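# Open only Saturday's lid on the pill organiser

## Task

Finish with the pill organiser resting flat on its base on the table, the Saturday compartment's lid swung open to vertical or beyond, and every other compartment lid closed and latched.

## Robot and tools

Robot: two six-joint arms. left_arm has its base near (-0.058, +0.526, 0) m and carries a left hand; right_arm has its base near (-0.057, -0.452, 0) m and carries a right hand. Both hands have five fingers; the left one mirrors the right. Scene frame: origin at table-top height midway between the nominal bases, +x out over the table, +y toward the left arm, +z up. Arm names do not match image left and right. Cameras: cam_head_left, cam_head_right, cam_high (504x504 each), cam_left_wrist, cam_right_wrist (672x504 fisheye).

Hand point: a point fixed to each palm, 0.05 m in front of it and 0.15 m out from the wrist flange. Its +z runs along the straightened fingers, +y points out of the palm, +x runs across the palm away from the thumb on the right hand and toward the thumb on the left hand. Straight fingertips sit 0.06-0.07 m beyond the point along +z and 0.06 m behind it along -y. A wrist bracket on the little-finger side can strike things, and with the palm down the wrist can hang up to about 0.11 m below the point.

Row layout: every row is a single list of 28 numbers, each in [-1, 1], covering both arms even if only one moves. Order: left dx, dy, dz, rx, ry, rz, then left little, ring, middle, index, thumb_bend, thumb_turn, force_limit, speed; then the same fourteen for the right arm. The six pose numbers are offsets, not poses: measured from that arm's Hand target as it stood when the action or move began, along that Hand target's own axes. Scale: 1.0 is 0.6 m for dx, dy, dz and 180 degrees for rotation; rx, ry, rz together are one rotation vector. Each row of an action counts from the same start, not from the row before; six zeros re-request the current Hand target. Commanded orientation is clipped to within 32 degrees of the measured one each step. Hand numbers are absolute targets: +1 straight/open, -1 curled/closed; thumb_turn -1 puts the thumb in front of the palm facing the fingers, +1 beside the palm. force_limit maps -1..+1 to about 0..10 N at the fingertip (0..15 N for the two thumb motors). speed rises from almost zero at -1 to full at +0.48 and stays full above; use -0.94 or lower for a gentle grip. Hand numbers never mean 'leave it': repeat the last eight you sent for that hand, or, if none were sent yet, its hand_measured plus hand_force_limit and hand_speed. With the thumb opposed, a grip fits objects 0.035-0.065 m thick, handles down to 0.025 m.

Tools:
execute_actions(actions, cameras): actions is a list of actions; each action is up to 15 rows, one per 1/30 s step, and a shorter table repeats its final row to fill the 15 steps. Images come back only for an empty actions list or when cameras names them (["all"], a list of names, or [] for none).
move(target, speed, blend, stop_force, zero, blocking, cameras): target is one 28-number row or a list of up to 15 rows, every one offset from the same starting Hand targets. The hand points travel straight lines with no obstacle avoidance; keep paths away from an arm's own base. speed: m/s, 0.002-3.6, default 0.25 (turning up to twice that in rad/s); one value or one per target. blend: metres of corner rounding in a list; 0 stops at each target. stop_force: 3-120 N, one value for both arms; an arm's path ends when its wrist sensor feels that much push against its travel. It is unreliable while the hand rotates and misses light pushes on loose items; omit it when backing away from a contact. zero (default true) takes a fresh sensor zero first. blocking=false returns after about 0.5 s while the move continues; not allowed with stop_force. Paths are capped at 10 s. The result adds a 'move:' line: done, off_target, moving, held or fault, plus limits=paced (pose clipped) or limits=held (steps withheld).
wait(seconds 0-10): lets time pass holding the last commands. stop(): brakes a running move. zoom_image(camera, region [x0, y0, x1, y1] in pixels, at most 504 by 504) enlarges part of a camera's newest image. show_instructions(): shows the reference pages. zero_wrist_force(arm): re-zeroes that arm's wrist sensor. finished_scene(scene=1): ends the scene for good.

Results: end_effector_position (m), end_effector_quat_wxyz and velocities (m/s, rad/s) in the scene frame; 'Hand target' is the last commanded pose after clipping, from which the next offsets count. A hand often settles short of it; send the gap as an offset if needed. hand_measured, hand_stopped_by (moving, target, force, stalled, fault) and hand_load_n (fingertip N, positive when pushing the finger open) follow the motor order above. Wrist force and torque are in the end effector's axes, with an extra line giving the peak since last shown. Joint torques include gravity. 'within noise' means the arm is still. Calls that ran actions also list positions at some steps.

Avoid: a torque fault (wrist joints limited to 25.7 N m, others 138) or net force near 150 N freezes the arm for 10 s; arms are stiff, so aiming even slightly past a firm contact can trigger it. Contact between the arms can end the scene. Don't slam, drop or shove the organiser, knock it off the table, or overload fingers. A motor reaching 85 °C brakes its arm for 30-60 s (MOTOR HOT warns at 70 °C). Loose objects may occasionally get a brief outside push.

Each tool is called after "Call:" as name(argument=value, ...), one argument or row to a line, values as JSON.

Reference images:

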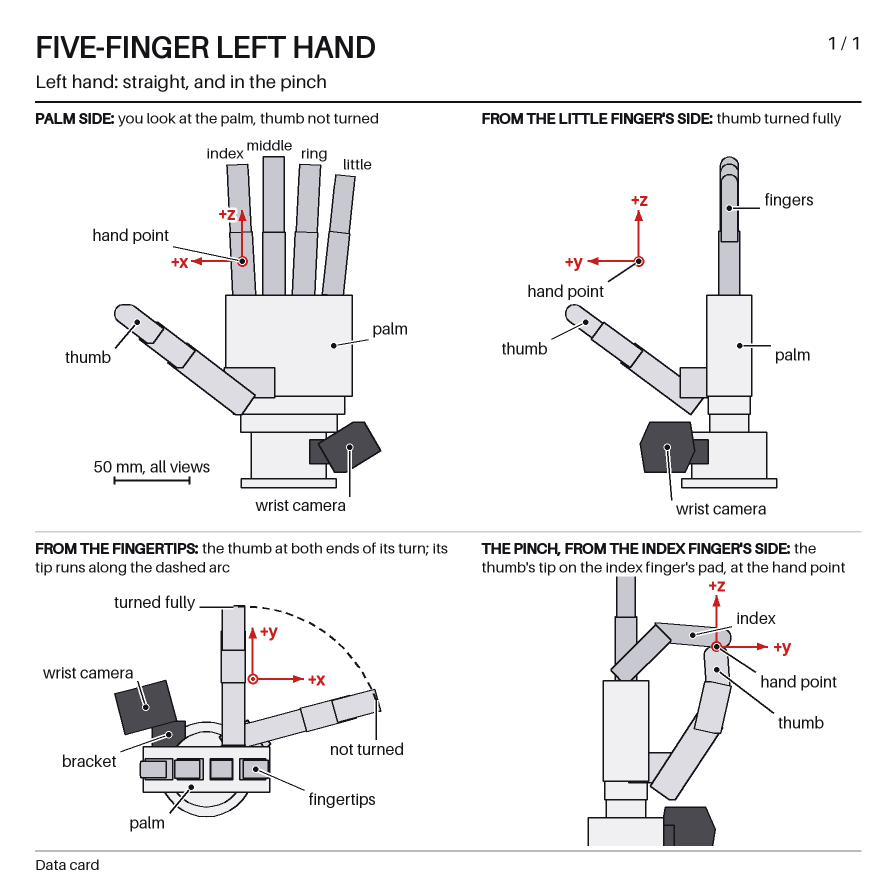

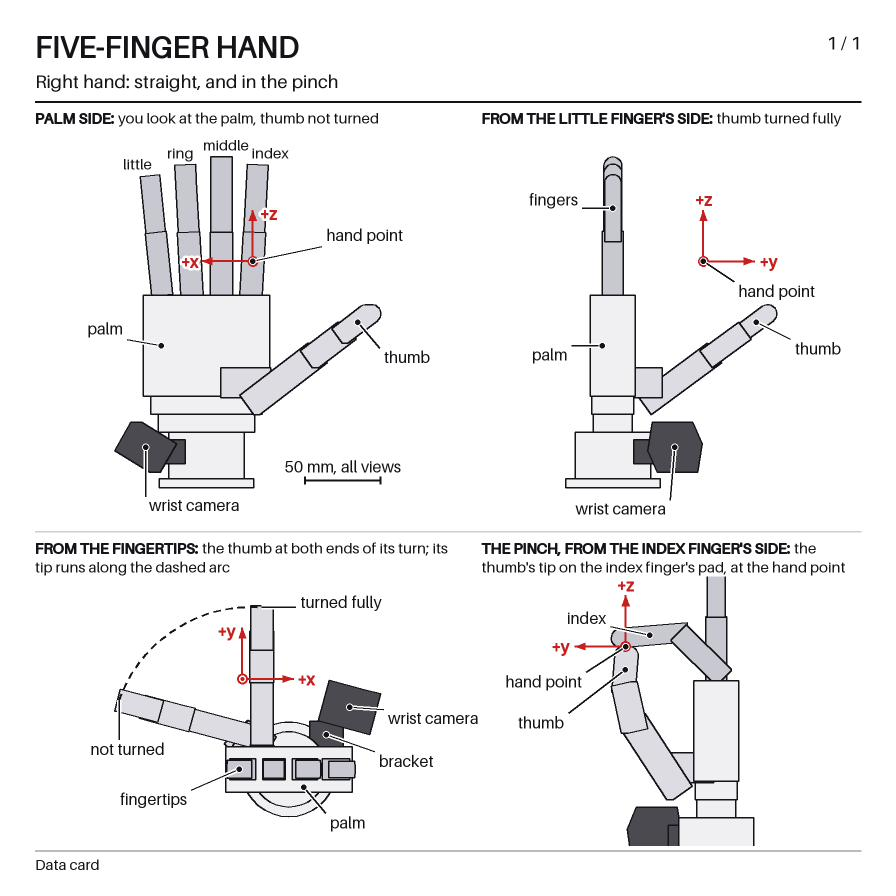

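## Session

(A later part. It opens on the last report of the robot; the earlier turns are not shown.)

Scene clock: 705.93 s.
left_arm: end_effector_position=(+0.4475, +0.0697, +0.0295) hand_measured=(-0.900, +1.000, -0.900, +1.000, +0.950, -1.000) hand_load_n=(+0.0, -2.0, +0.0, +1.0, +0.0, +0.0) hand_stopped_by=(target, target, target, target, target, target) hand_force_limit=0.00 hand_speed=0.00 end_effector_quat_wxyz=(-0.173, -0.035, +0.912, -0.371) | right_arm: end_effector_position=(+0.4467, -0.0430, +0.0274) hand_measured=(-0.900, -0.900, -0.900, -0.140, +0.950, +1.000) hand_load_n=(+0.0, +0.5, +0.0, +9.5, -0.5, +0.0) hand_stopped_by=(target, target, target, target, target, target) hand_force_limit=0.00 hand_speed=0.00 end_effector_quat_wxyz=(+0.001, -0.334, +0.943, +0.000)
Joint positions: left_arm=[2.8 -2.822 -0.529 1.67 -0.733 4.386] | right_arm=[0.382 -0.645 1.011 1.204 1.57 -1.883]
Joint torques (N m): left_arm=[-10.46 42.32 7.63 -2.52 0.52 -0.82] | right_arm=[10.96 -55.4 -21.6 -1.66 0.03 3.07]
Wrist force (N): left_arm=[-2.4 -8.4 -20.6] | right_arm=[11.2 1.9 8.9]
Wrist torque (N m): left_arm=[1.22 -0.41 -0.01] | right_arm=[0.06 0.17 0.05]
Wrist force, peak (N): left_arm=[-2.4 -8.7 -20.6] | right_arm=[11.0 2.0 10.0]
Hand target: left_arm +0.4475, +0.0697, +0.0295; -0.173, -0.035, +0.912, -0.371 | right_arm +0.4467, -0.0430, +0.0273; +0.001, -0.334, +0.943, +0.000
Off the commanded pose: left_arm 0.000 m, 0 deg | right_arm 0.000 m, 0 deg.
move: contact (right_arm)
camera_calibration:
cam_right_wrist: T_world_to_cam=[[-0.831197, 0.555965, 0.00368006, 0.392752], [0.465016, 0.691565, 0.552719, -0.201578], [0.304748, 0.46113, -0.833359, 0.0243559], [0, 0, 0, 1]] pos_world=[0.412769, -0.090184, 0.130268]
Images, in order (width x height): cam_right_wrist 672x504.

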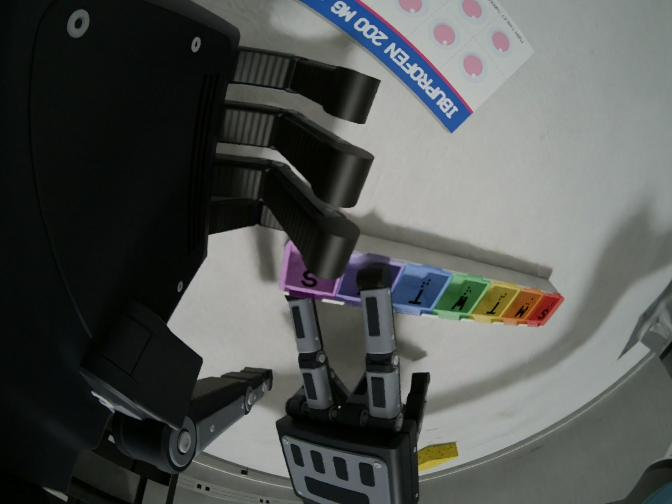

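Call:
move(
  target=[0,0,0,0,0,0,-0.9,1,-0.9,1,0.95,-1,0,0,-0.0005,0,-0.0067,0,0,0,-0.9,-0.9,-0.9,-0.14,0.95,1,0,0],
  speed=0.005,
  stop_force=5,
  cameras=["cam_right_wrist"],
)

Call:
zoom_image(
  camera="cam_right_wrist",
  region=[240, 200, 440, 380],
)

Scene clock: 711.47 s.
left_arm: end_effector_position=(+0.4475, +0.0697, +0.0295) hand_measured=(-0.900, +1.000, -0.900, +1.000, +0.950, -1.000) hand_load_n=(+0.0, -3.0, +0.0, +1.0, +0.0, +0.0) hand_stopped_by=(target, target, target, target, target, target) hand_force_limit=0.00 hand_speed=0.00 end_effector_quat_wxyz=(-0.173, -0.035, +0.912, -0.371) | right_arm: end_effector_position=(+0.4469, -0.0428, +0.0314) hand_measured=(-0.900, -0.900, -0.900, -0.140, +0.950, +1.000) hand_load_n=(+0.0, +0.0, +0.0, +5.5, +0.0, +0.0) hand_stopped_by=(target, target, target, target, target, target) hand_force_limit=0.00 hand_speed=0.00 end_effector_quat_wxyz=(+0.001, -0.334, +0.943, +0.000)
Joint positions: left_arm=[2.8 -2.822 -0.529 1.67 -0.733 4.386] | right_arm=[0.382 -0.648 1.006 1.212 1.57 -1.883]
Joint torques (N m): left_arm=[-10.95 42.57 7.78 -2.64 0.49 -0.44] | right_arm=[12.41 -61.12 -31.04 0.31 -0.15 3.43]
Wrist force (N): left_arm=[-4.6 -7.2 -23.7] | right_arm=[16.4 0.0 5.5]
Wrist torque (N m): left_arm=[1.38 -0.65 -0.19] | right_arm=[0.07 0.16 0.03]
Wrist force, peak (N): left_arm=[-4.7 -7.0 -23.8] | right_arm=[16.5 0.1 6.7]
Hand target: left_arm +0.4475, +0.0697, +0.0295; -0.173, -0.035, +0.912, -0.371 | right_arm +0.4469, -0.0428, +0.0314; +0.001, -0.334, +0.943, +0.000
Off the commanded pose: left_arm 0.000 m, 0 deg | right_arm 0.000 m, 0 deg.
move: done
camera_calibration:
cam_right_wrist: T_world_to_cam=[[-0.831223, 0.555927, 0.00364901, 0.392887], [0.46497, 0.691596, 0.552719, -0.204045], [0.304748, 0.46113, -0.833359, 0.0275056], [0, 0, 0, 1]] pos_world=[0.413069, -0.0899839, 0.134268]
Images, in order (width x height): cam_right_wrist 672x504.

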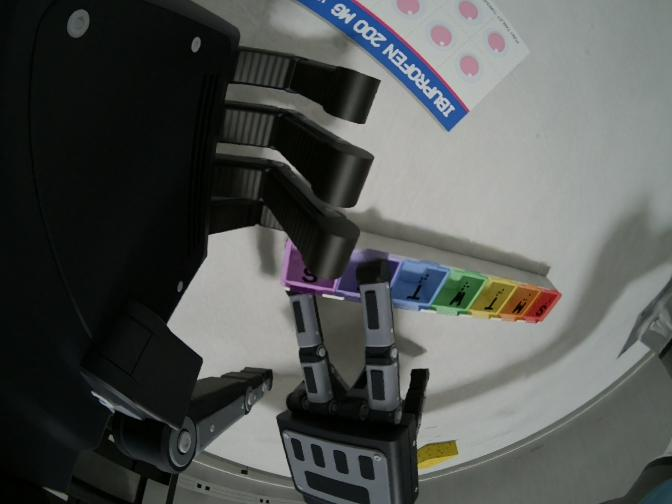

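Scaled by 2.520 from the camera's 672x504 image, which has a finer 960x720 frame.

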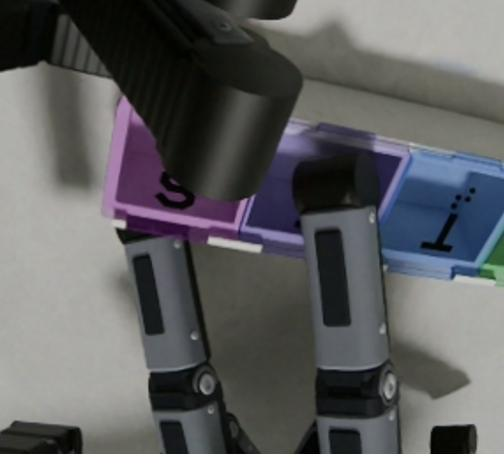

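Call:
wait(
  seconds=0,
  cameras=["cam_head_left","cam_left_wrist","cam_high","cam_right_wrist"],
)

Call:
zoom_image(
  camera="cam_head_left",
  region=[210, 320, 310, 420],
)

Call:
zoom_image(
  camera="cam_right_wrist",
  region=[270, 220, 350, 310],
)

Scene clock: 713.97 s.
left_arm: end_effector_position=(+0.4475, +0.0697, +0.0295) hand_measured=(-0.900, +1.000, -0.900, +1.000, +0.950, -1.000) hand_load_n=(+0.0, -3.5, +0.0, +1.0, -0.5, +0.0) hand_stopped_by=(target, target, target, target, target, target) hand_force_limit=0.00 hand_speed=0.00 end_effector_quat_wxyz=(-0.173, -0.035, +0.912, -0.371) | right_arm: end_effector_position=(+0.4469, -0.0428, +0.0314) hand_measured=(-0.900, -0.900, -0.900, -0.140, +0.950, +1.000) hand_load_n=(+0.0, +0.5, +0.0, +5.5, -0.5, +0.0) hand_stopped_by=(target, target, target, target, target, target) hand_force_limit=0.00 hand_speed=0.00 end_effector_quat_wxyz=(+0.001, -0.334, +0.943, +0.000)
Joint positions: left_arm=[2.8 -2.822 -0.529 1.67 -0.733 4.386] | right_arm=[0.382 -0.648 1.006 1.212 1.57 -1.883]
Joint torques (N m): left_arm=[-10.81 42.95 7.66 -2.49 0.37 -0.08] | right_arm=[12.33 -61.92 -31.33 0.39 -0.1 3.19]
Wrist force (N): left_arm=[-5.0 -6.5 -23.5] | right_arm=[16.4 0.0 6.2]
Wrist torque (N m): left_arm=[1.41 -0.63 -0.20] | right_arm=[0.05 0.14 0.02]
Wrist force, peak (N): left_arm=[-4.6 -7.4 -23.8] | right_arm=[16.6 0.0 6.6]
Hand target: left_arm +0.4475, +0.0697, +0.0295; -0.173, -0.035, +0.912, -0.371 | right_arm +0.4469, -0.0428, +0.0314; +0.001, -0.334, +0.943, +0.000
Off the commanded pose: left_arm 0.000 m, 0 deg | right_arm 0.000 m, 0 deg.
camera_calibration:
cam_left_wrist: T_world_to_cam=[[-0.0940895, -0.689502, 0.718146, 0.0756967], [-0.698009, 0.560039, 0.44625, 0.270087], [-0.70988, -0.459285, -0.533973, 0.479047], [0, 0, 0, 1]] pos_world=[0.535712, 0.120953, 0.0809106]
cam_right_wrist: T_world_to_cam=[[-0.831223, 0.555927, 0.00364901, 0.392887], [0.46497, 0.691596, 0.552719, -0.204045], [0.304748, 0.46113, -0.833359, 0.0275056], [0, 0, 0, 1]] pos_world=[0.413069, -0.0899839, 0.134268]
Images, in order (width x height): cam_head_left 504x504, cam_high 504x504, cam_left_wrist 672x504, cam_right_wrist 672x504.

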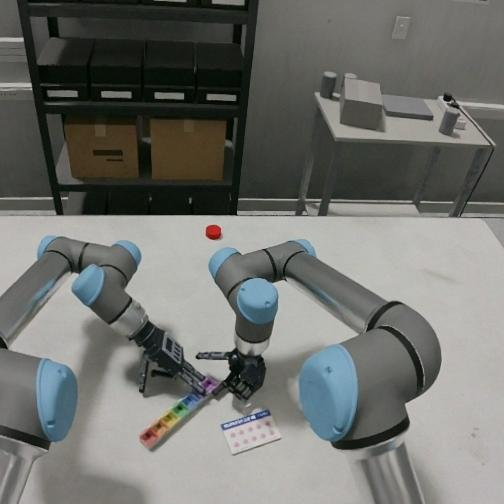

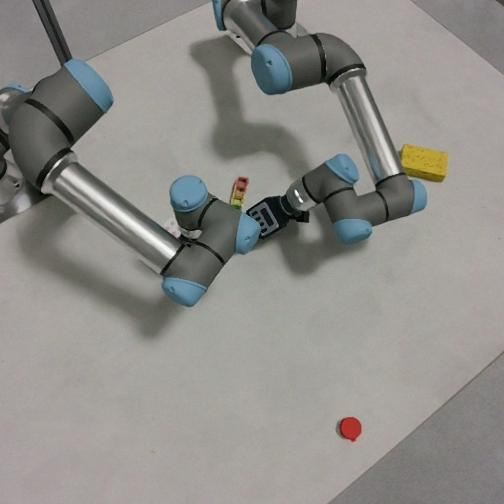

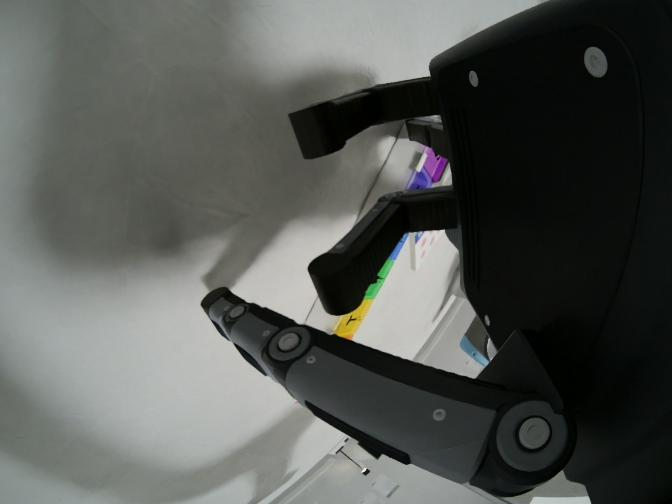

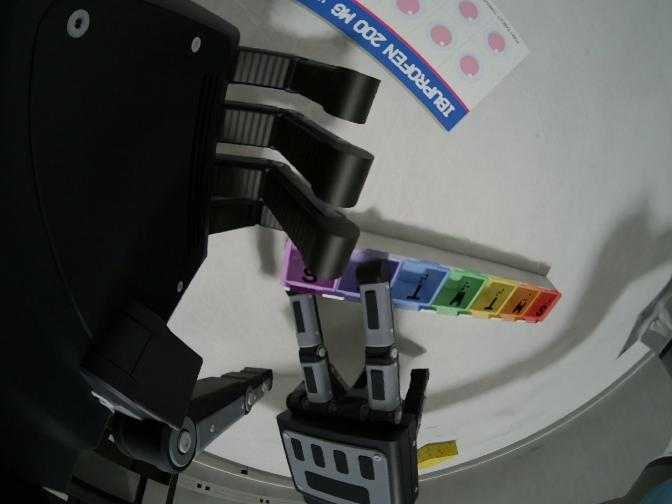

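Scaled by 5.040 from the camera's 504x504 image, which has a finer 720x720 frame.

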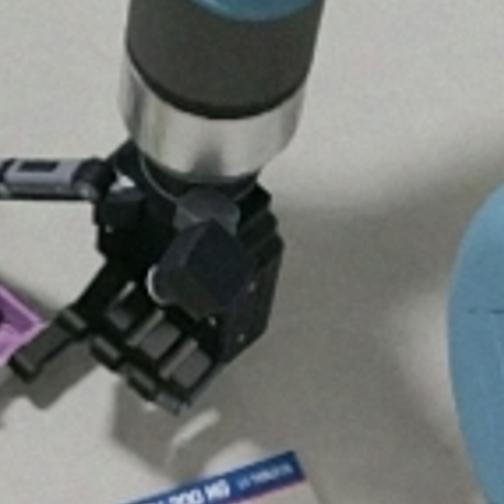

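Scaled by 5.600 from the camera's 672x504 image, which has a finer 960x720 frame.

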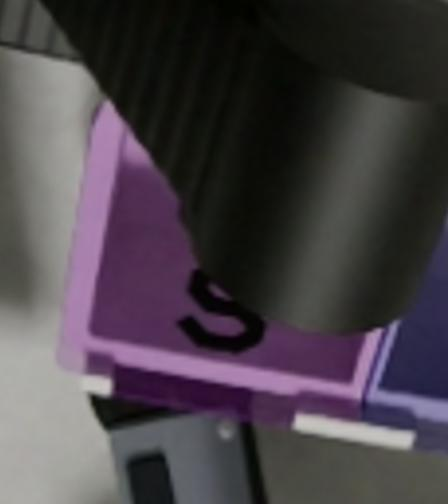

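Call:
zoom_image(
  camera="cam_left_wrist",
  region=[390, 110, 470, 200],
)

Call:
zoom_image(
  camera="cam_head_left",
  region=[180, 360, 240, 420],
)

Scaled by 5.600 from the camera's 672x504 image, which has a finer 960x720 frame.

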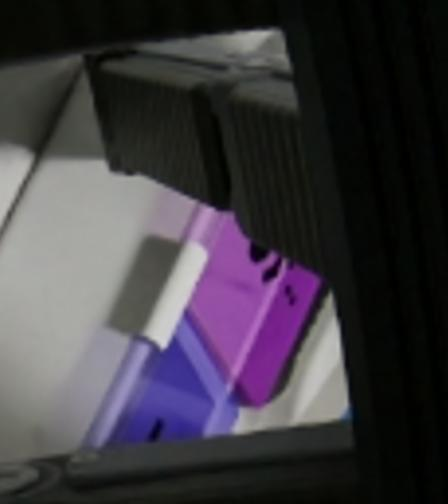

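Scaled by 8.400 from the camera's 504x504 image, which has a finer 720x720 frame.

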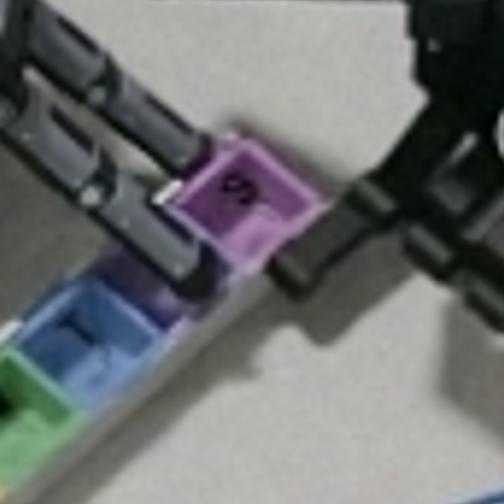

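Call:
move(
  target=[0,0,0,0,0,0,-0.9,1,-0.9,1,0.95,-1,0,0,0,0,-0.0083,0,0,0,-0.9,-0.9,-0.9,-0.14,0.95,1,0,0],
  speed=0.008,
  stop_force=6,
  cameras=["cam_left_wrist","cam_head_left"],
)

Call:
zoom_image(
  camera="cam_left_wrist",
  region=[390, 110, 470, 200],
)

Call:
zoom_image(
  camera="cam_head_left",
  region=[180, 360, 240, 420],
)

Scene clock: 720.17 s.
left_arm: end_effector_position=(+0.4475, +0.0697, +0.0295) hand_measured=(-0.900, +1.000, -0.900, +1.000, +0.950, -1.000) hand_load_n=(+0.0, -3.5, +0.0, +1.0, +0.0, +0.0) hand_stopped_by=(target, target, target, target, target, target) hand_force_limit=0.00 hand_speed=0.00 end_effector_quat_wxyz=(-0.173, -0.035, +0.912, -0.371) | right_arm: end_effector_position=(+0.4469, -0.0428, +0.0363) hand_measured=(-0.900, -0.900, -0.900, -0.140, +0.950, +1.000) hand_load_n=(+0.0, +0.0, +0.0, +5.5, +0.0, +0.0) hand_stopped_by=(target, target, target, target, target, target) hand_force_limit=0.00 hand_speed=0.00 end_effector_quat_wxyz=(+0.001, -0.334, +0.943, +0.000)
Joint positions: left_arm=[2.8 -2.822 -0.529 1.67 -0.733 4.386] | right_arm=[0.382 -0.653 1.002 1.221 1.57 -1.883]
Joint torques (N m): left_arm=[-10.66 43.2 7.81 -2.52 0.45 0.54] | right_arm=[9.45 -61.96 -31.59 -0.01 -0.26 2.17]
Wrist force (N): left_arm=[-6.0 -5.6 -24.4] | right_arm=[18.0 0.2 6.3]
Wrist torque (N m): left_arm=[1.50 -0.69 -0.29] | right_arm=[0.08 0.22 0.05]
Wrist force, peak (N): left_arm=[-5.4 -6.9 -24.9] | right_arm=[18.3 0.0 6.1]
Hand target: left_arm +0.4475, +0.0697, +0.0295; -0.173, -0.035, +0.912, -0.371 | right_arm +0.4469, -0.0428, +0.0363; +0.001, -0.334, +0.943, +0.000
Off the commanded pose: left_arm 0.000 m, 0 deg | right_arm 0.000 m, 0 deg.
move: done
camera_calibration:
cam_left_wrist: T_world_to_cam=[[-0.0940895, -0.689502, 0.718146, 0.0756967], [-0.698009, 0.560039, 0.44625, 0.270087], [-0.70988, -0.459285, -0.533973, 0.479047], [0, 0, 0, 1]] pos_world=[0.535712, 0.120953, 0.0809106]
Images, in order (width x height): cam_head_left 504x504, cam_left_wrist 672x504.

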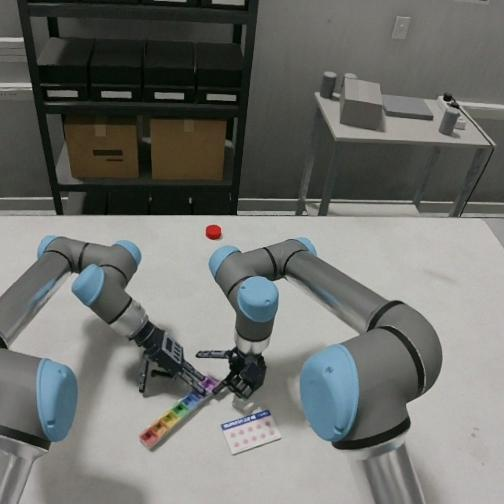

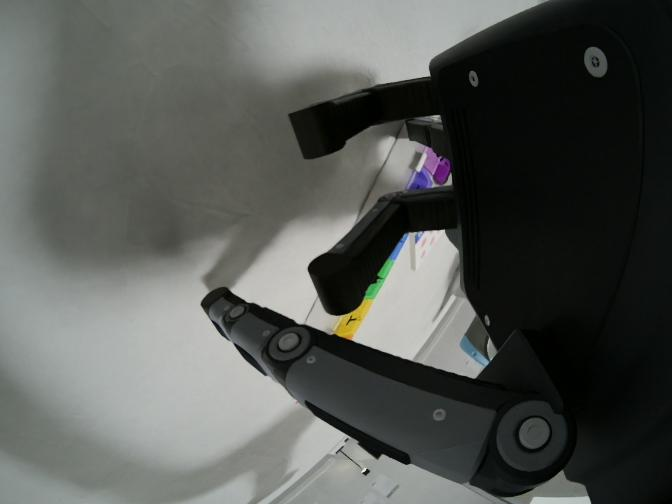

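Scaled by 5.600 from the camera's 672x504 image, which has a finer 960x720 frame.

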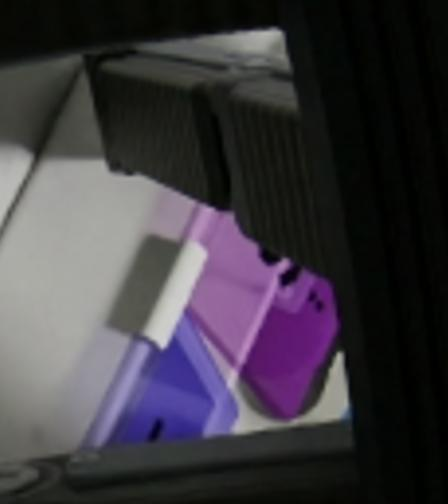

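Scaled by 8.400 from the camera's 504x504 image, which has a finer 720x720 frame.

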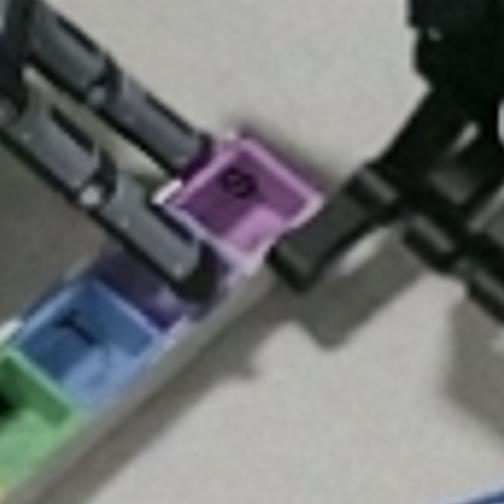

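Call:
move(
  target=[0,0,0,0,0,0,-0.9,1,-0.9,1,0.95,-1,0,0,0.0008,0,-0.01,0,0,0,-0.9,-0.9,-0.9,-0.14,0.95,1,0,0],
  speed=0.01,
  stop_force=8,
  cameras=["cam_left_wrist","cam_head_left"],
)

Call:
zoom_image(
  camera="cam_left_wrist",
  region=[390, 110, 470, 200],
)

Call:
zoom_image(
  camera="cam_head_left",
  region=[180, 360, 240, 420],
)

Scene clock: 723.93 s.
left_arm: end_effector_position=(+0.4475, +0.0697, +0.0295) hand_measured=(-0.900, +1.000, -0.900, +1.000, +0.950, -1.000) hand_load_n=(+0.0, -1.5, +0.0, +1.5, +0.0, +0.0) hand_stopped_by=(target, target, target, target, target, target) hand_force_limit=0.00 hand_speed=0.00 end_effector_quat_wxyz=(-0.173, -0.035, +0.912, -0.371) | right_arm: end_effector_position=(+0.4466, -0.0431, +0.0423) hand_measured=(-0.900, -0.900, -0.900, -0.140, +0.950, +1.000) hand_load_n=(+0.0, +0.5, +0.0, +0.0, +0.0, +0.0) hand_stopped_by=(target, target, target, target, target, target) hand_force_limit=0.00 hand_speed=0.00 end_effector_quat_wxyz=(+0.001, -0.334, +0.943, +0.000)
Joint positions: left_arm=[2.8 -2.822 -0.529 1.67 -0.733 4.386] | right_arm=[0.382 -0.66 0.999 1.231 1.57 -1.883]
Joint torques (N m): left_arm=[-4.98 48.03 10.95 -2.39 -3.15 0.82] | right_arm=[-10.4 -56.99 -24.2 3.92 -0.38 -1.74]
Wrist force (N): left_arm=[3.7 -10.5 -11.6] | right_arm=[-0.5 1.9 0.6]
Wrist torque (N m): left_arm=[0.69 0.11 0.40] | right_arm=[0.21 -0.05 0.10]
Wrist force, peak (N): left_arm=[-5.1 -7.0 -25.0] | right_arm=[18.2 0.1 6.5]
Hand target: left_arm +0.4475, +0.0697, +0.0295; -0.173, -0.035, +0.912, -0.371 | right_arm +0.4466, -0.0431, +0.0423; +0.001, -0.334, +0.943, +0.000
Off the commanded pose: left_arm 0.000 m, 0 deg | right_arm 0.000 m, 0 deg.
move: done
camera_calibration:
cam_left_wrist: T_world_to_cam=[[-0.0941377, -0.689464, 0.718177, 0.0757776], [-0.698003, 0.560087, 0.446201, 0.270057], [-0.70988, -0.459285, -0.533973, 0.478923], [0, 0, 0, 1]] pos_world=[0.535612, 0.120953, 0.0808107]
Images, in order (width x height): cam_head_left 504x504, cam_left_wrist 672x504.

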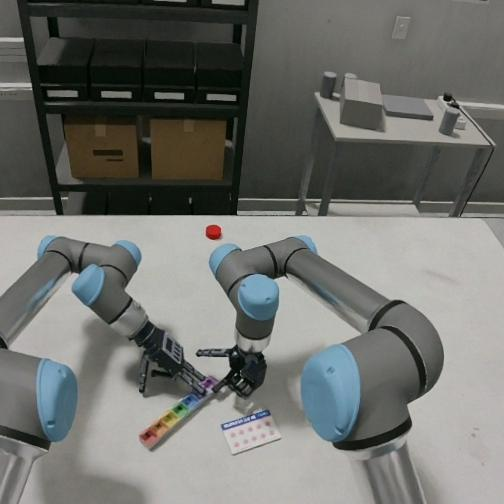

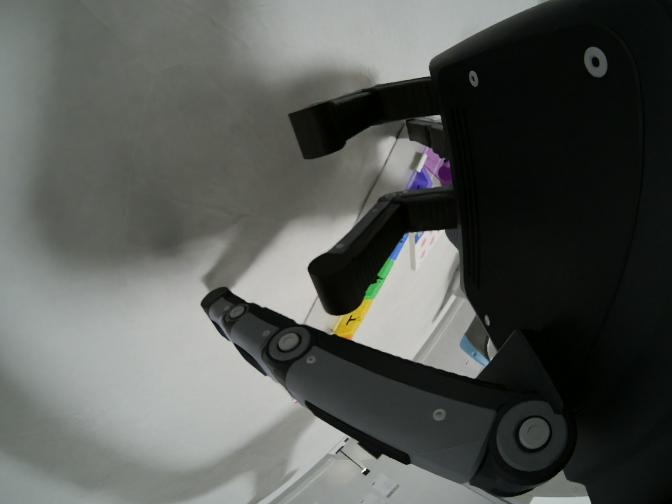

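Scaled by 5.600 from the camera's 672x504 image, which has a finer 960x720 frame.

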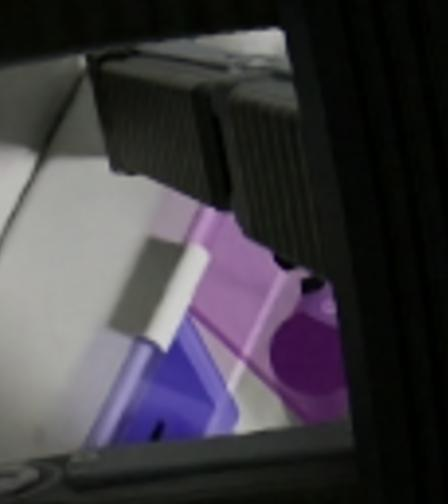

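Scaled by 8.400 from the camera's 504x504 image, which has a finer 720x720 frame.

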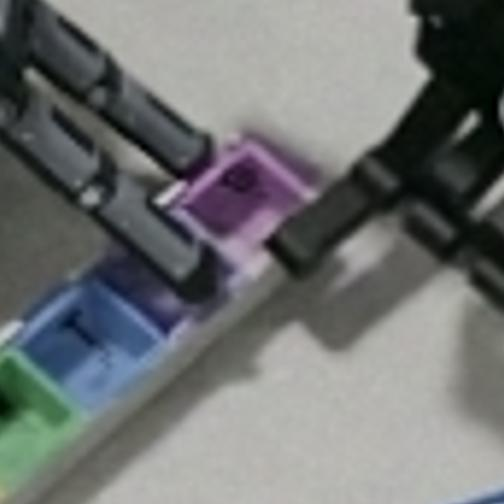

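Call:
move(
  target=[0,0,0,0,0,0,-0.9,1,-0.9,1,0.95,-1,0,0,-0.0433,0,-0.0133,0,0,0,-0.9,-0.9,-0.9,-0.14,0.95,1,0,0],
  speed=0.025,
  stop_force=5,
  cameras=["cam_left_wrist","cam_head_left","cam_right_wrist"],
)

Call:
zoom_image(
  camera="cam_left_wrist",
  region=[390, 110, 470, 200],
)

Call:
zoom_image(
  camera="cam_head_left",
  region=[180, 360, 240, 420],
)

Scene clock: 733.30 s.
left_arm: end_effector_position=(+0.4475, +0.0697, +0.0295) hand_measured=(-0.900, +1.000, -0.900, +1.000, +0.950, -1.000) hand_load_n=(+0.0, -1.5, +0.0, +1.0, +0.0, +0.0) hand_stopped_by=(target, target, target, target, target, target) hand_force_limit=0.00 hand_speed=0.00 end_effector_quat_wxyz=(-0.173, -0.035, +0.912, -0.371) | right_arm: end_effector_position=(+0.4667, -0.0267, +0.0503) hand_measured=(-0.900, -0.900, -0.900, -0.140, +0.950, +1.000) hand_load_n=(+0.0, +0.0, +0.5, +0.0, +0.0, +0.0) hand_stopped_by=(target, target, target, target, target, target) hand_force_limit=0.00 hand_speed=0.00 end_effector_quat_wxyz=(+0.001, -0.334, +0.943, +0.000)
Joint positions: left_arm=[2.8 -2.822 -0.529 1.67 -0.733 4.386] | right_arm=[0.395 -0.592 0.848 1.314 1.57 -1.871]
Joint torques (N m): left_arm=[10.86 64.2 20.99 -2.56 -3.17 1.34] | right_arm=[12.03 -39.65 -24.67 3.97 1.89 2.51]
Wrist force (N): left_arm=[3.7 -10.4 -11.6] | right_arm=[-0.5 1.7 0.6]
Wrist torque (N m): left_arm=[0.70 0.12 0.39] | right_arm=[0.17 -0.05 0.08]
Wrist force, peak (N): left_arm=[3.7 -10.7 -11.8] | right_arm=[-0.5 2.0 0.8]
Hand target: left_arm +0.4475, +0.0697, +0.0295; -0.173, -0.035, +0.912, -0.371 | right_arm +0.4667, -0.0267, +0.0503; +0.001, -0.334, +0.943, +0.000
Off the commanded pose: left_arm 0.000 m, 0 deg | right_arm 0.000 m, 0 deg.
move: done
camera_calibration:
cam_left_wrist: T_world_to_cam=[[-0.0940895, -0.689502, 0.718146, 0.0756967], [-0.698009, 0.560039, 0.44625, 0.270087], [-0.70988, -0.459285, -0.533973, 0.479047], [0, 0, 0, 1]] pos_world=[0.535712, 0.120953, 0.0809106]
cam_right_wrist: T_world_to_cam=[[-0.831223, 0.555927, 0.00364901, 0.400381], [0.46497, 0.691596, 0.552719, -0.234818], [0.304748, 0.46113, -0.833359, 0.0299274], [0, 0, 0, 1]] pos_world=[0.432869, -0.0739839, 0.153268]
Images, in order (width x height): cam_head_left 504x504, cam_left_wrist 672x504, cam_right_wrist 672x504.

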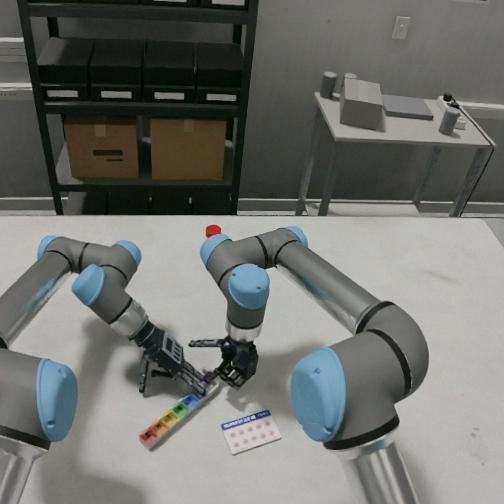

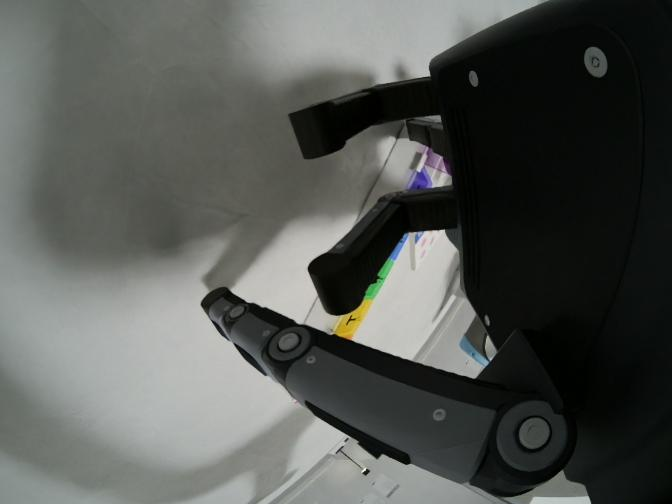

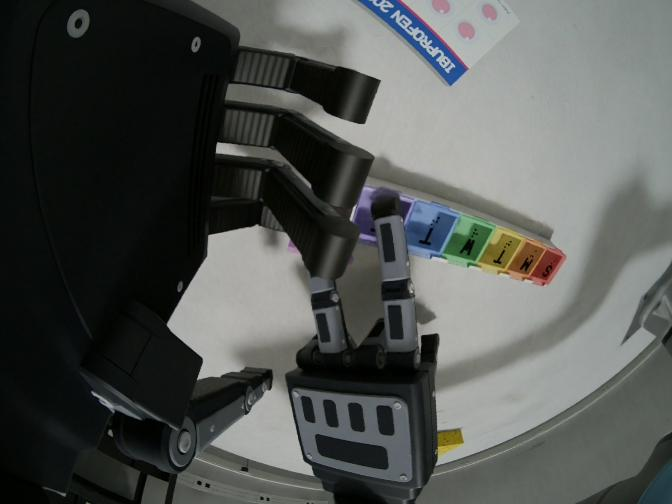

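Scaled by 5.600 from the camera's 672x504 image, which has a finer 960x720 frame.

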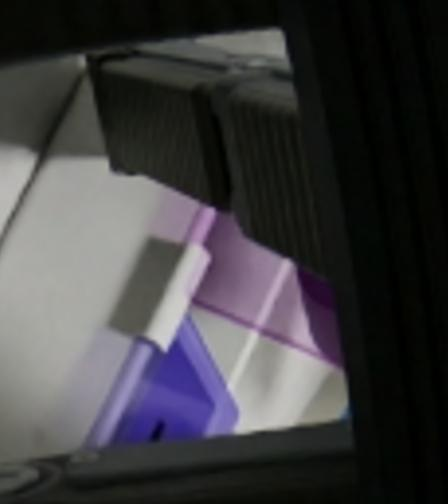

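Scaled by 8.400 from the camera's 504x504 image, which has a finer 720x720 frame.

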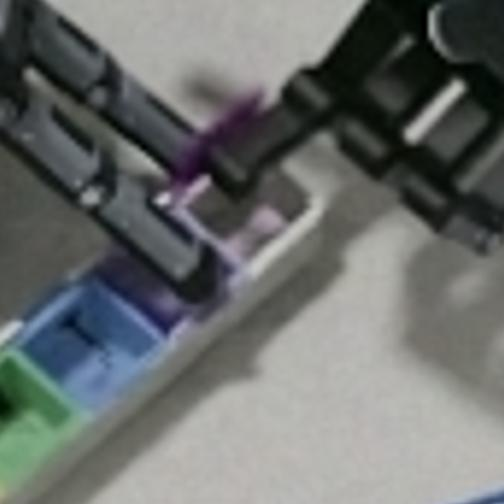

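Call:
move(
  target=[0,0,0,0,0,0,-0.9,1,-0.9,1,0.95,-1,0,0,-0.0317,0,-0.002,0,0,0,-0.9,-0.9,-0.9,-0.14,0.95,1,0,0],
  speed=0.025,
  stop_force=5,
  cameras=["cam_head_left","cam_right_wrist"],
)

Call:
zoom_image(
  camera="cam_head_left",
  region=[180, 360, 240, 420],
)

Call:
zoom_image(
  camera="cam_right_wrist",
  region=[270, 140, 450, 320],
)

Scene clock: 738.27 s.
left_arm: end_effector_position=(+0.4475, +0.0697, +0.0295) hand_measured=(-0.900, +1.000, -0.900, +1.000, +0.950, -1.000) hand_load_n=(+0.0, -2.0, +0.0, +1.5, +0.0, +0.0) hand_stopped_by=(target, target, target, target, target, target) hand_force_limit=0.00 hand_speed=0.00 end_effector_quat_wxyz=(-0.173, -0.035, +0.912, -0.371) | right_arm: end_effector_position=(+0.4773, -0.0181, +0.0512) hand_measured=(-0.900, -0.900, -0.900, -0.140, +0.950, +1.000) hand_load_n=(+0.0, +0.0, +0.0, -5.0, +0.0, +0.0) hand_stopped_by=(target, target, target, target, target, target) hand_force_limit=0.00 hand_speed=0.00 end_effector_quat_wxyz=(+0.001, -0.334, +0.943, +0.000)
Joint positions: left_arm=[2.8 -2.822 -0.529 1.67 -0.733 4.386] | right_arm=[0.401 -0.549 0.762 1.356 1.57 -1.865]
Joint torques (N m): left_arm=[-2.08 64.07 21.29 -2.51 0.2 1.84] | right_arm=[-10.9 -58.18 -8.89 -0.52 -0.82 -2.02]
Wrist force (N): left_arm=[2.0 -8.5 -11.4] | right_arm=[2.0 2.8 -2.0]
Wrist torque (N m): left_arm=[0.75 0.12 0.26] | right_arm=[0.19 -0.06 0.10]
Wrist force, peak (N): left_arm=[3.8 -10.7 -11.7] | right_arm=[8.7 0.7 -4.8]
Hand target: left_arm +0.4475, +0.0697, +0.0295; -0.173, -0.035, +0.912, -0.371 | right_arm +0.4773, -0.0181, +0.0512; +0.001, -0.334, +0.943, +0.000 (not the last commanded pose)
Off the commanded pose: left_arm 0.000 m, 0 deg | right_arm 0.005 m, 0 deg.
move: contact (right_arm)
camera_calibration:
cam_right_wrist: T_world_to_cam=[[-0.831207, 0.555952, 0.00350349, 0.404341], [0.464805, 0.691448, 0.553043, -0.246132], [0.305043, 0.461322, -0.833145, 0.0233613], [0, 0, 0, 1]] pos_world=[0.443368, -0.0653844, 0.154168]
Images, in order (width x height): cam_head_left 504x504, cam_right_wrist 672x504.

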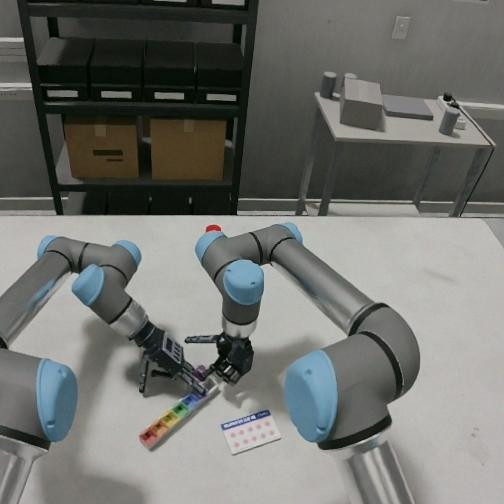

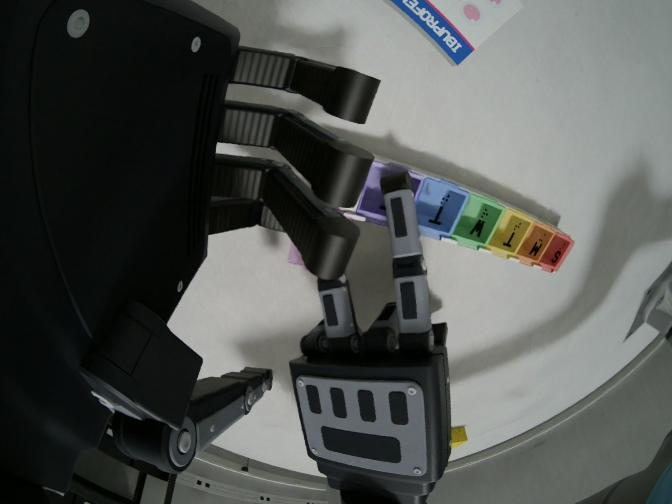

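Scaled by 8.400 from the camera's 504x504 image, which has a finer 720x720 frame.

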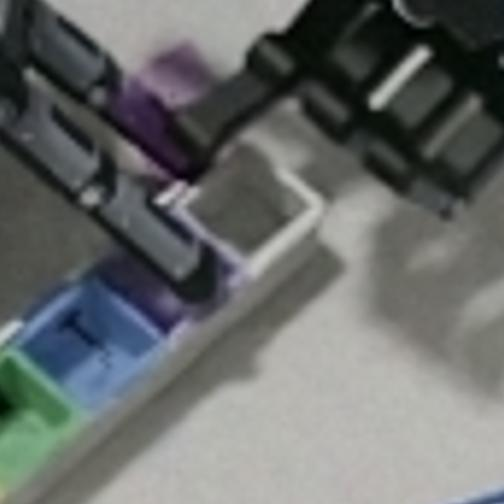

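Scaled by 2.800 from the camera's 672x504 image, which has a finer 960x720 frame.

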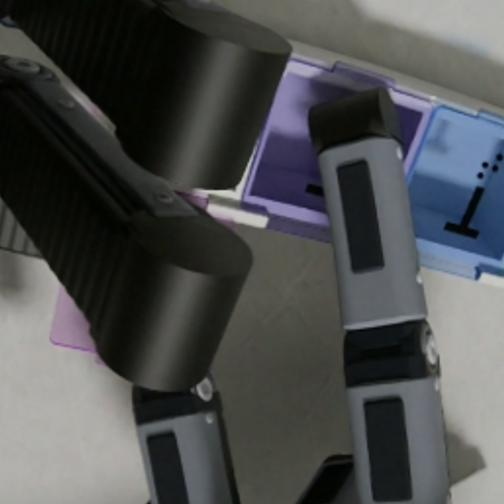

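Call:
move(
  target=[
    [0,0,0,0,0,0,-0.9,1,-0.9,1,0.95,-1,0,0,0.02,0,0,0,0,0,-0.9,-0.9,-0.9,-0.14,0.95,1,0,0],
    [0,0,0,0,0,0,-0.9,1,-0.9,1,0.95,-1,0,0,0.03,-0.03,-0.1,0,0,0,-0.9,-0.9,-0.9,-0.14,0.95,1,0,0],
  ],
  speed=0.05,
  cameras=["cam_head_left","cam_right_wrist"],
)

Call:
zoom_image(
  camera="cam_head_left",
  region=[180, 360, 240, 420],
)

Call:
zoom_image(
  camera="cam_right_wrist",
  region=[270, 140, 450, 320],
)

Scene clock: 742.67 s.
left_arm: end_effector_position=(+0.4475, +0.0697, +0.0295) hand_measured=(-0.900, +1.000, -0.900, +1.000, +0.950, -1.000) hand_load_n=(+0.0, -2.0, +0.0, +1.5, +0.0, +0.0) hand_stopped_by=(target, target, target, target, target, target) hand_force_limit=0.00 hand_speed=0.00 end_effector_quat_wxyz=(-0.173, -0.035, +0.912, -0.371) | right_arm: end_effector_position=(+0.4746, -0.0435, +0.1110) hand_measured=(-0.900, -0.900, -0.900, -0.140, +0.950, +1.000) hand_load_n=(+0.0, +0.0, +0.0, +0.0, +0.0, +0.0) hand_stopped_by=(target, target, target, target, target, target) hand_force_limit=0.00 hand_speed=0.00 end_effector_quat_wxyz=(+0.001, -0.334, +0.943, +0.000)
Joint positions: left_arm=[2.8 -2.822 -0.529 1.67 -0.733 4.386] | right_arm=[0.365 -0.64 0.78 1.429 1.57 -1.9]
Joint torques (N m): left_arm=[-5.76 63.65 21.99 -2.42 -2.81 2.12] | right_arm=[-9.9 -57.92 -24.92 4.19 -1.69 -2.11]
Wrist force (N): left_arm=[3.6 -10.2 -12.4] | right_arm=[-0.6 1.9 0.6]
Wrist torque (N m): left_arm=[0.74 0.08 0.38] | right_arm=[0.21 -0.03 0.18]
Wrist force, peak (N): left_arm=[3.5 -10.5 -12.4] | right_arm=[2.3 2.5 -3.4]
Hand target: left_arm +0.4475, +0.0697, +0.0295; -0.173, -0.035, +0.912, -0.371 | right_arm +0.4746, -0.0435, +0.1112; +0.001, -0.334, +0.943, +0.000
Off the commanded pose: left_arm 0.000 m, 0 deg | right_arm 0.000 m, 0 deg.
move: done
camera_calibration:
cam_right_wrist: T_world_to_cam=[[-0.831181, 0.55599, 0.00353468, 0.415995], [0.464834, 0.691391, 0.553089, -0.260358], [0.305068, 0.461361, -0.833114, 0.085627], [0, 0, 0, 1]] pos_world=[0.440668, -0.0907846, 0.213868]
Images, in order (width x height): cam_head_left 504x504, cam_right_wrist 672x504.

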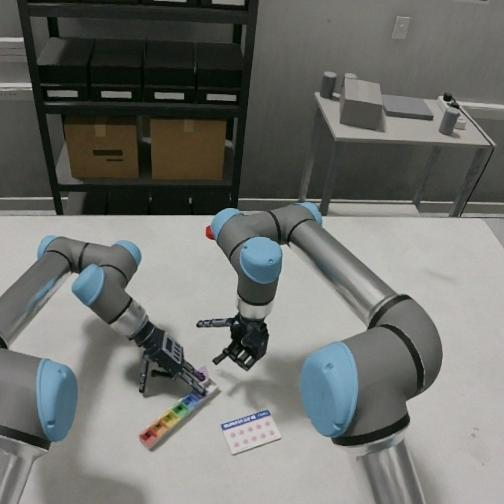

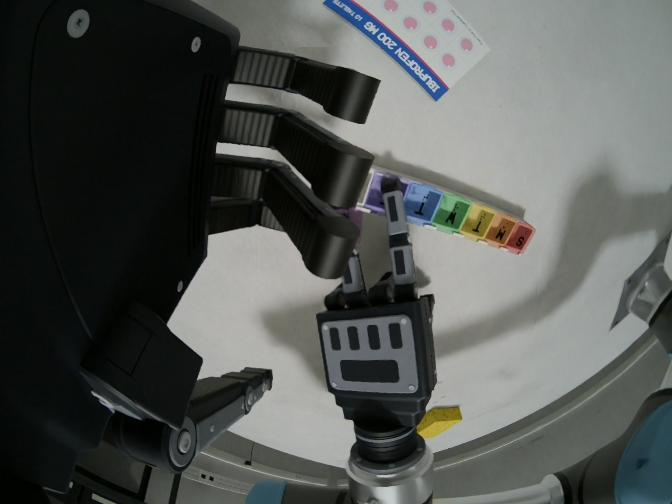

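Scaled by 8.400 from the camera's 504x504 image, which has a finer 720x720 frame.

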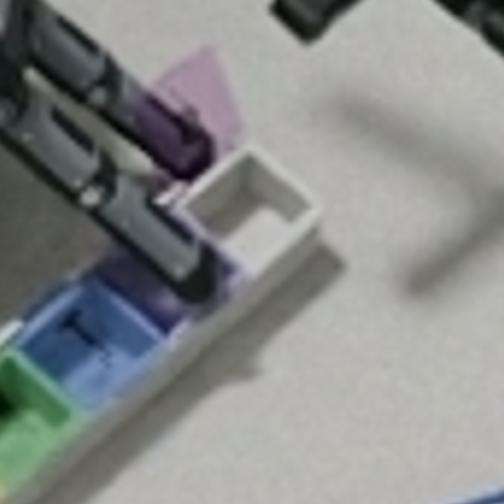

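Scaled by 2.800 from the camera's 672x504 image, which has a finer 960x720 frame.

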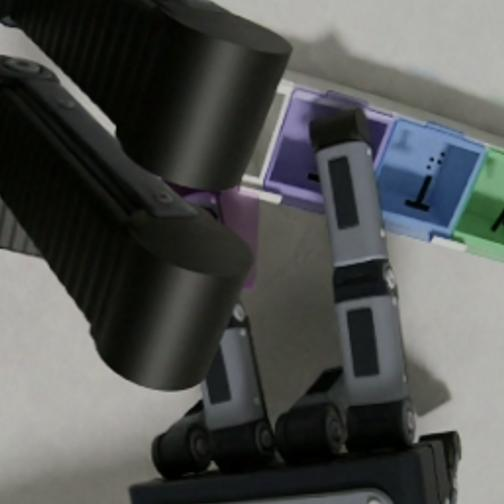

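Call:
move(
  target=[
    [0.00085,-0.00166,-0.00166,0,0,0,-0.9,1,-0.9,1,0.95,-1,0,0,0,0,0,0,0,0,-0.9,-0.9,-0.9,-0.14,0.95,1,0,0],
    [0.00085,-0.00166,-0.1017,0,0,0,-0.9,1,-0.9,1,0.95,-1,0,0,0,0,0,0,0,0,-0.9,-0.9,-0.9,-0.14,0.95,1,0,0],
  ],
  speed=[0.01,0.05],
  cameras=["cam_head_left","cam_right_wrist","cam_head_right"],
)

Call:
zoom_image(
  camera="cam_head_left",
  region=[130, 350, 240, 460],
)

Call:
zoom_image(
  camera="cam_right_wrist",
  region=[320, 120, 560, 320],
)

Scene clock: 748.40 s.
left_arm: end_effector_position=(+0.4648, +0.1109, +0.0708) hand_measured=(-0.900, +1.000, -0.900, +1.000, +0.950, -1.000) hand_load_n=(+0.0, +0.0, +0.0, +0.0, +0.0, +0.0) hand_stopped_by=(target, target, target, target, target, target) hand_force_limit=0.00 hand_speed=0.00 end_effector_quat_wxyz=(-0.173, -0.035, +0.912, -0.371) | right_arm: end_effector_position=(+0.4746, -0.0435, +0.1112) hand_measured=(-0.900, -0.900, -0.900, -0.140, +0.950, +1.000) hand_load_n=(+0.0, +0.0, +0.5, +0.0, -0.5, +0.0) hand_stopped_by=(target, target, target, target, target, target) hand_force_limit=0.00 hand_speed=0.00 end_effector_quat_wxyz=(+0.001, -0.334, +0.943, +0.000)
Joint positions: left_arm=[2.864 -2.775 -0.537 1.56 -0.742 4.481] | right_arm=[0.365 -0.64 0.78 1.429 1.57 -1.9]
Joint torques (N m): left_arm=[12.7 71.63 25.51 -4.94 -0.43 2.04] | right_arm=[-10.17 -53.55 -24.76 3.89 1.42 -2.17]
Wrist force (N): left_arm=[-0.4 1.0 -2.1] | right_arm=[-0.3 1.6 0.7]
Wrist torque (N m): left_arm=[0.08 -0.03 -0.09] | right_arm=[0.16 -0.07 0.19]
Wrist force, peak (N): left_arm=[3.4 -10.4 -12.6] | right_arm=[-0.6 1.9 0.8]
Hand target: left_arm +0.4649, +0.1110, +0.0710; -0.173, -0.035, +0.912, -0.371 | right_arm +0.4746, -0.0435, +0.1112; +0.001, -0.334, +0.943, +0.000
Off the commanded pose: left_arm 0.000 m, 0 deg | right_arm 0.000 m, 0 deg.
move: done
camera_calibration:
cam_right_wrist: T_world_to_cam=[[-0.831207, 0.555952, 0.00350349, 0.416009], [0.464805, 0.691448, 0.553043, -0.260441], [0.305043, 0.461322, -0.833145, 0.0858079], [0, 0, 0, 1]] pos_world=[0.440668, -0.0907844, 0.214068]
Images, in order (width x height): cam_head_left 504x504, cam_head_right 504x504, cam_right_wrist 672x504.

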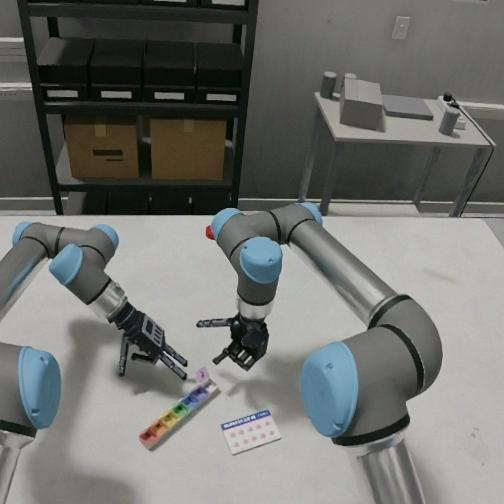

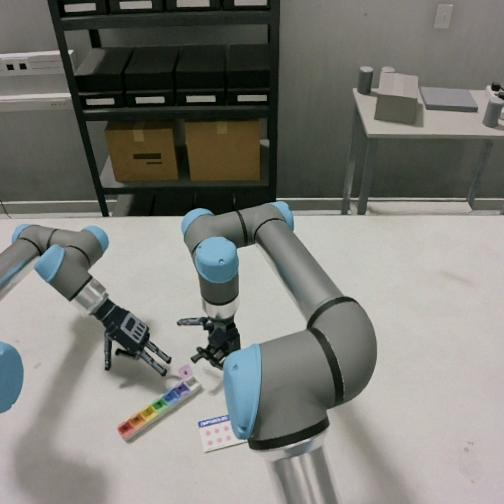

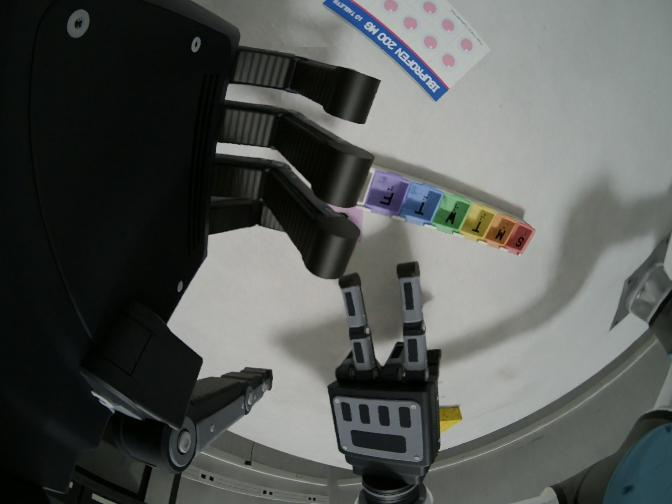

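Scaled by 4.582 from the camera's 504x504 image, which has a finer 720x720 frame.

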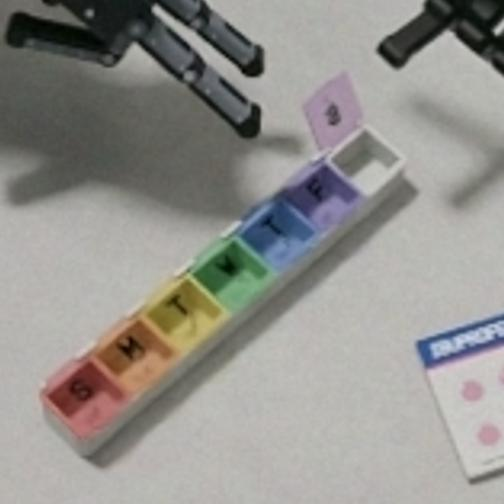

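Scaled by 2.100 from the camera's 672x504 image, which has a finer 960x720 frame.

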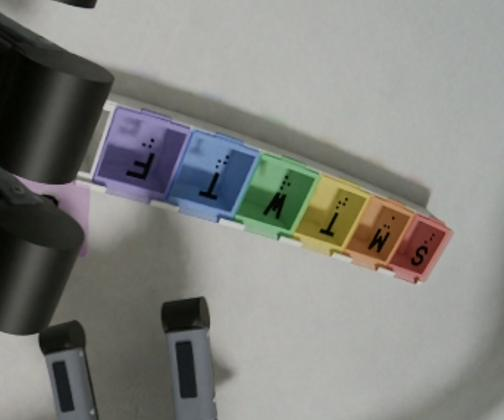

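Call:
finished_scene(
)

The scene is finished: the task was done.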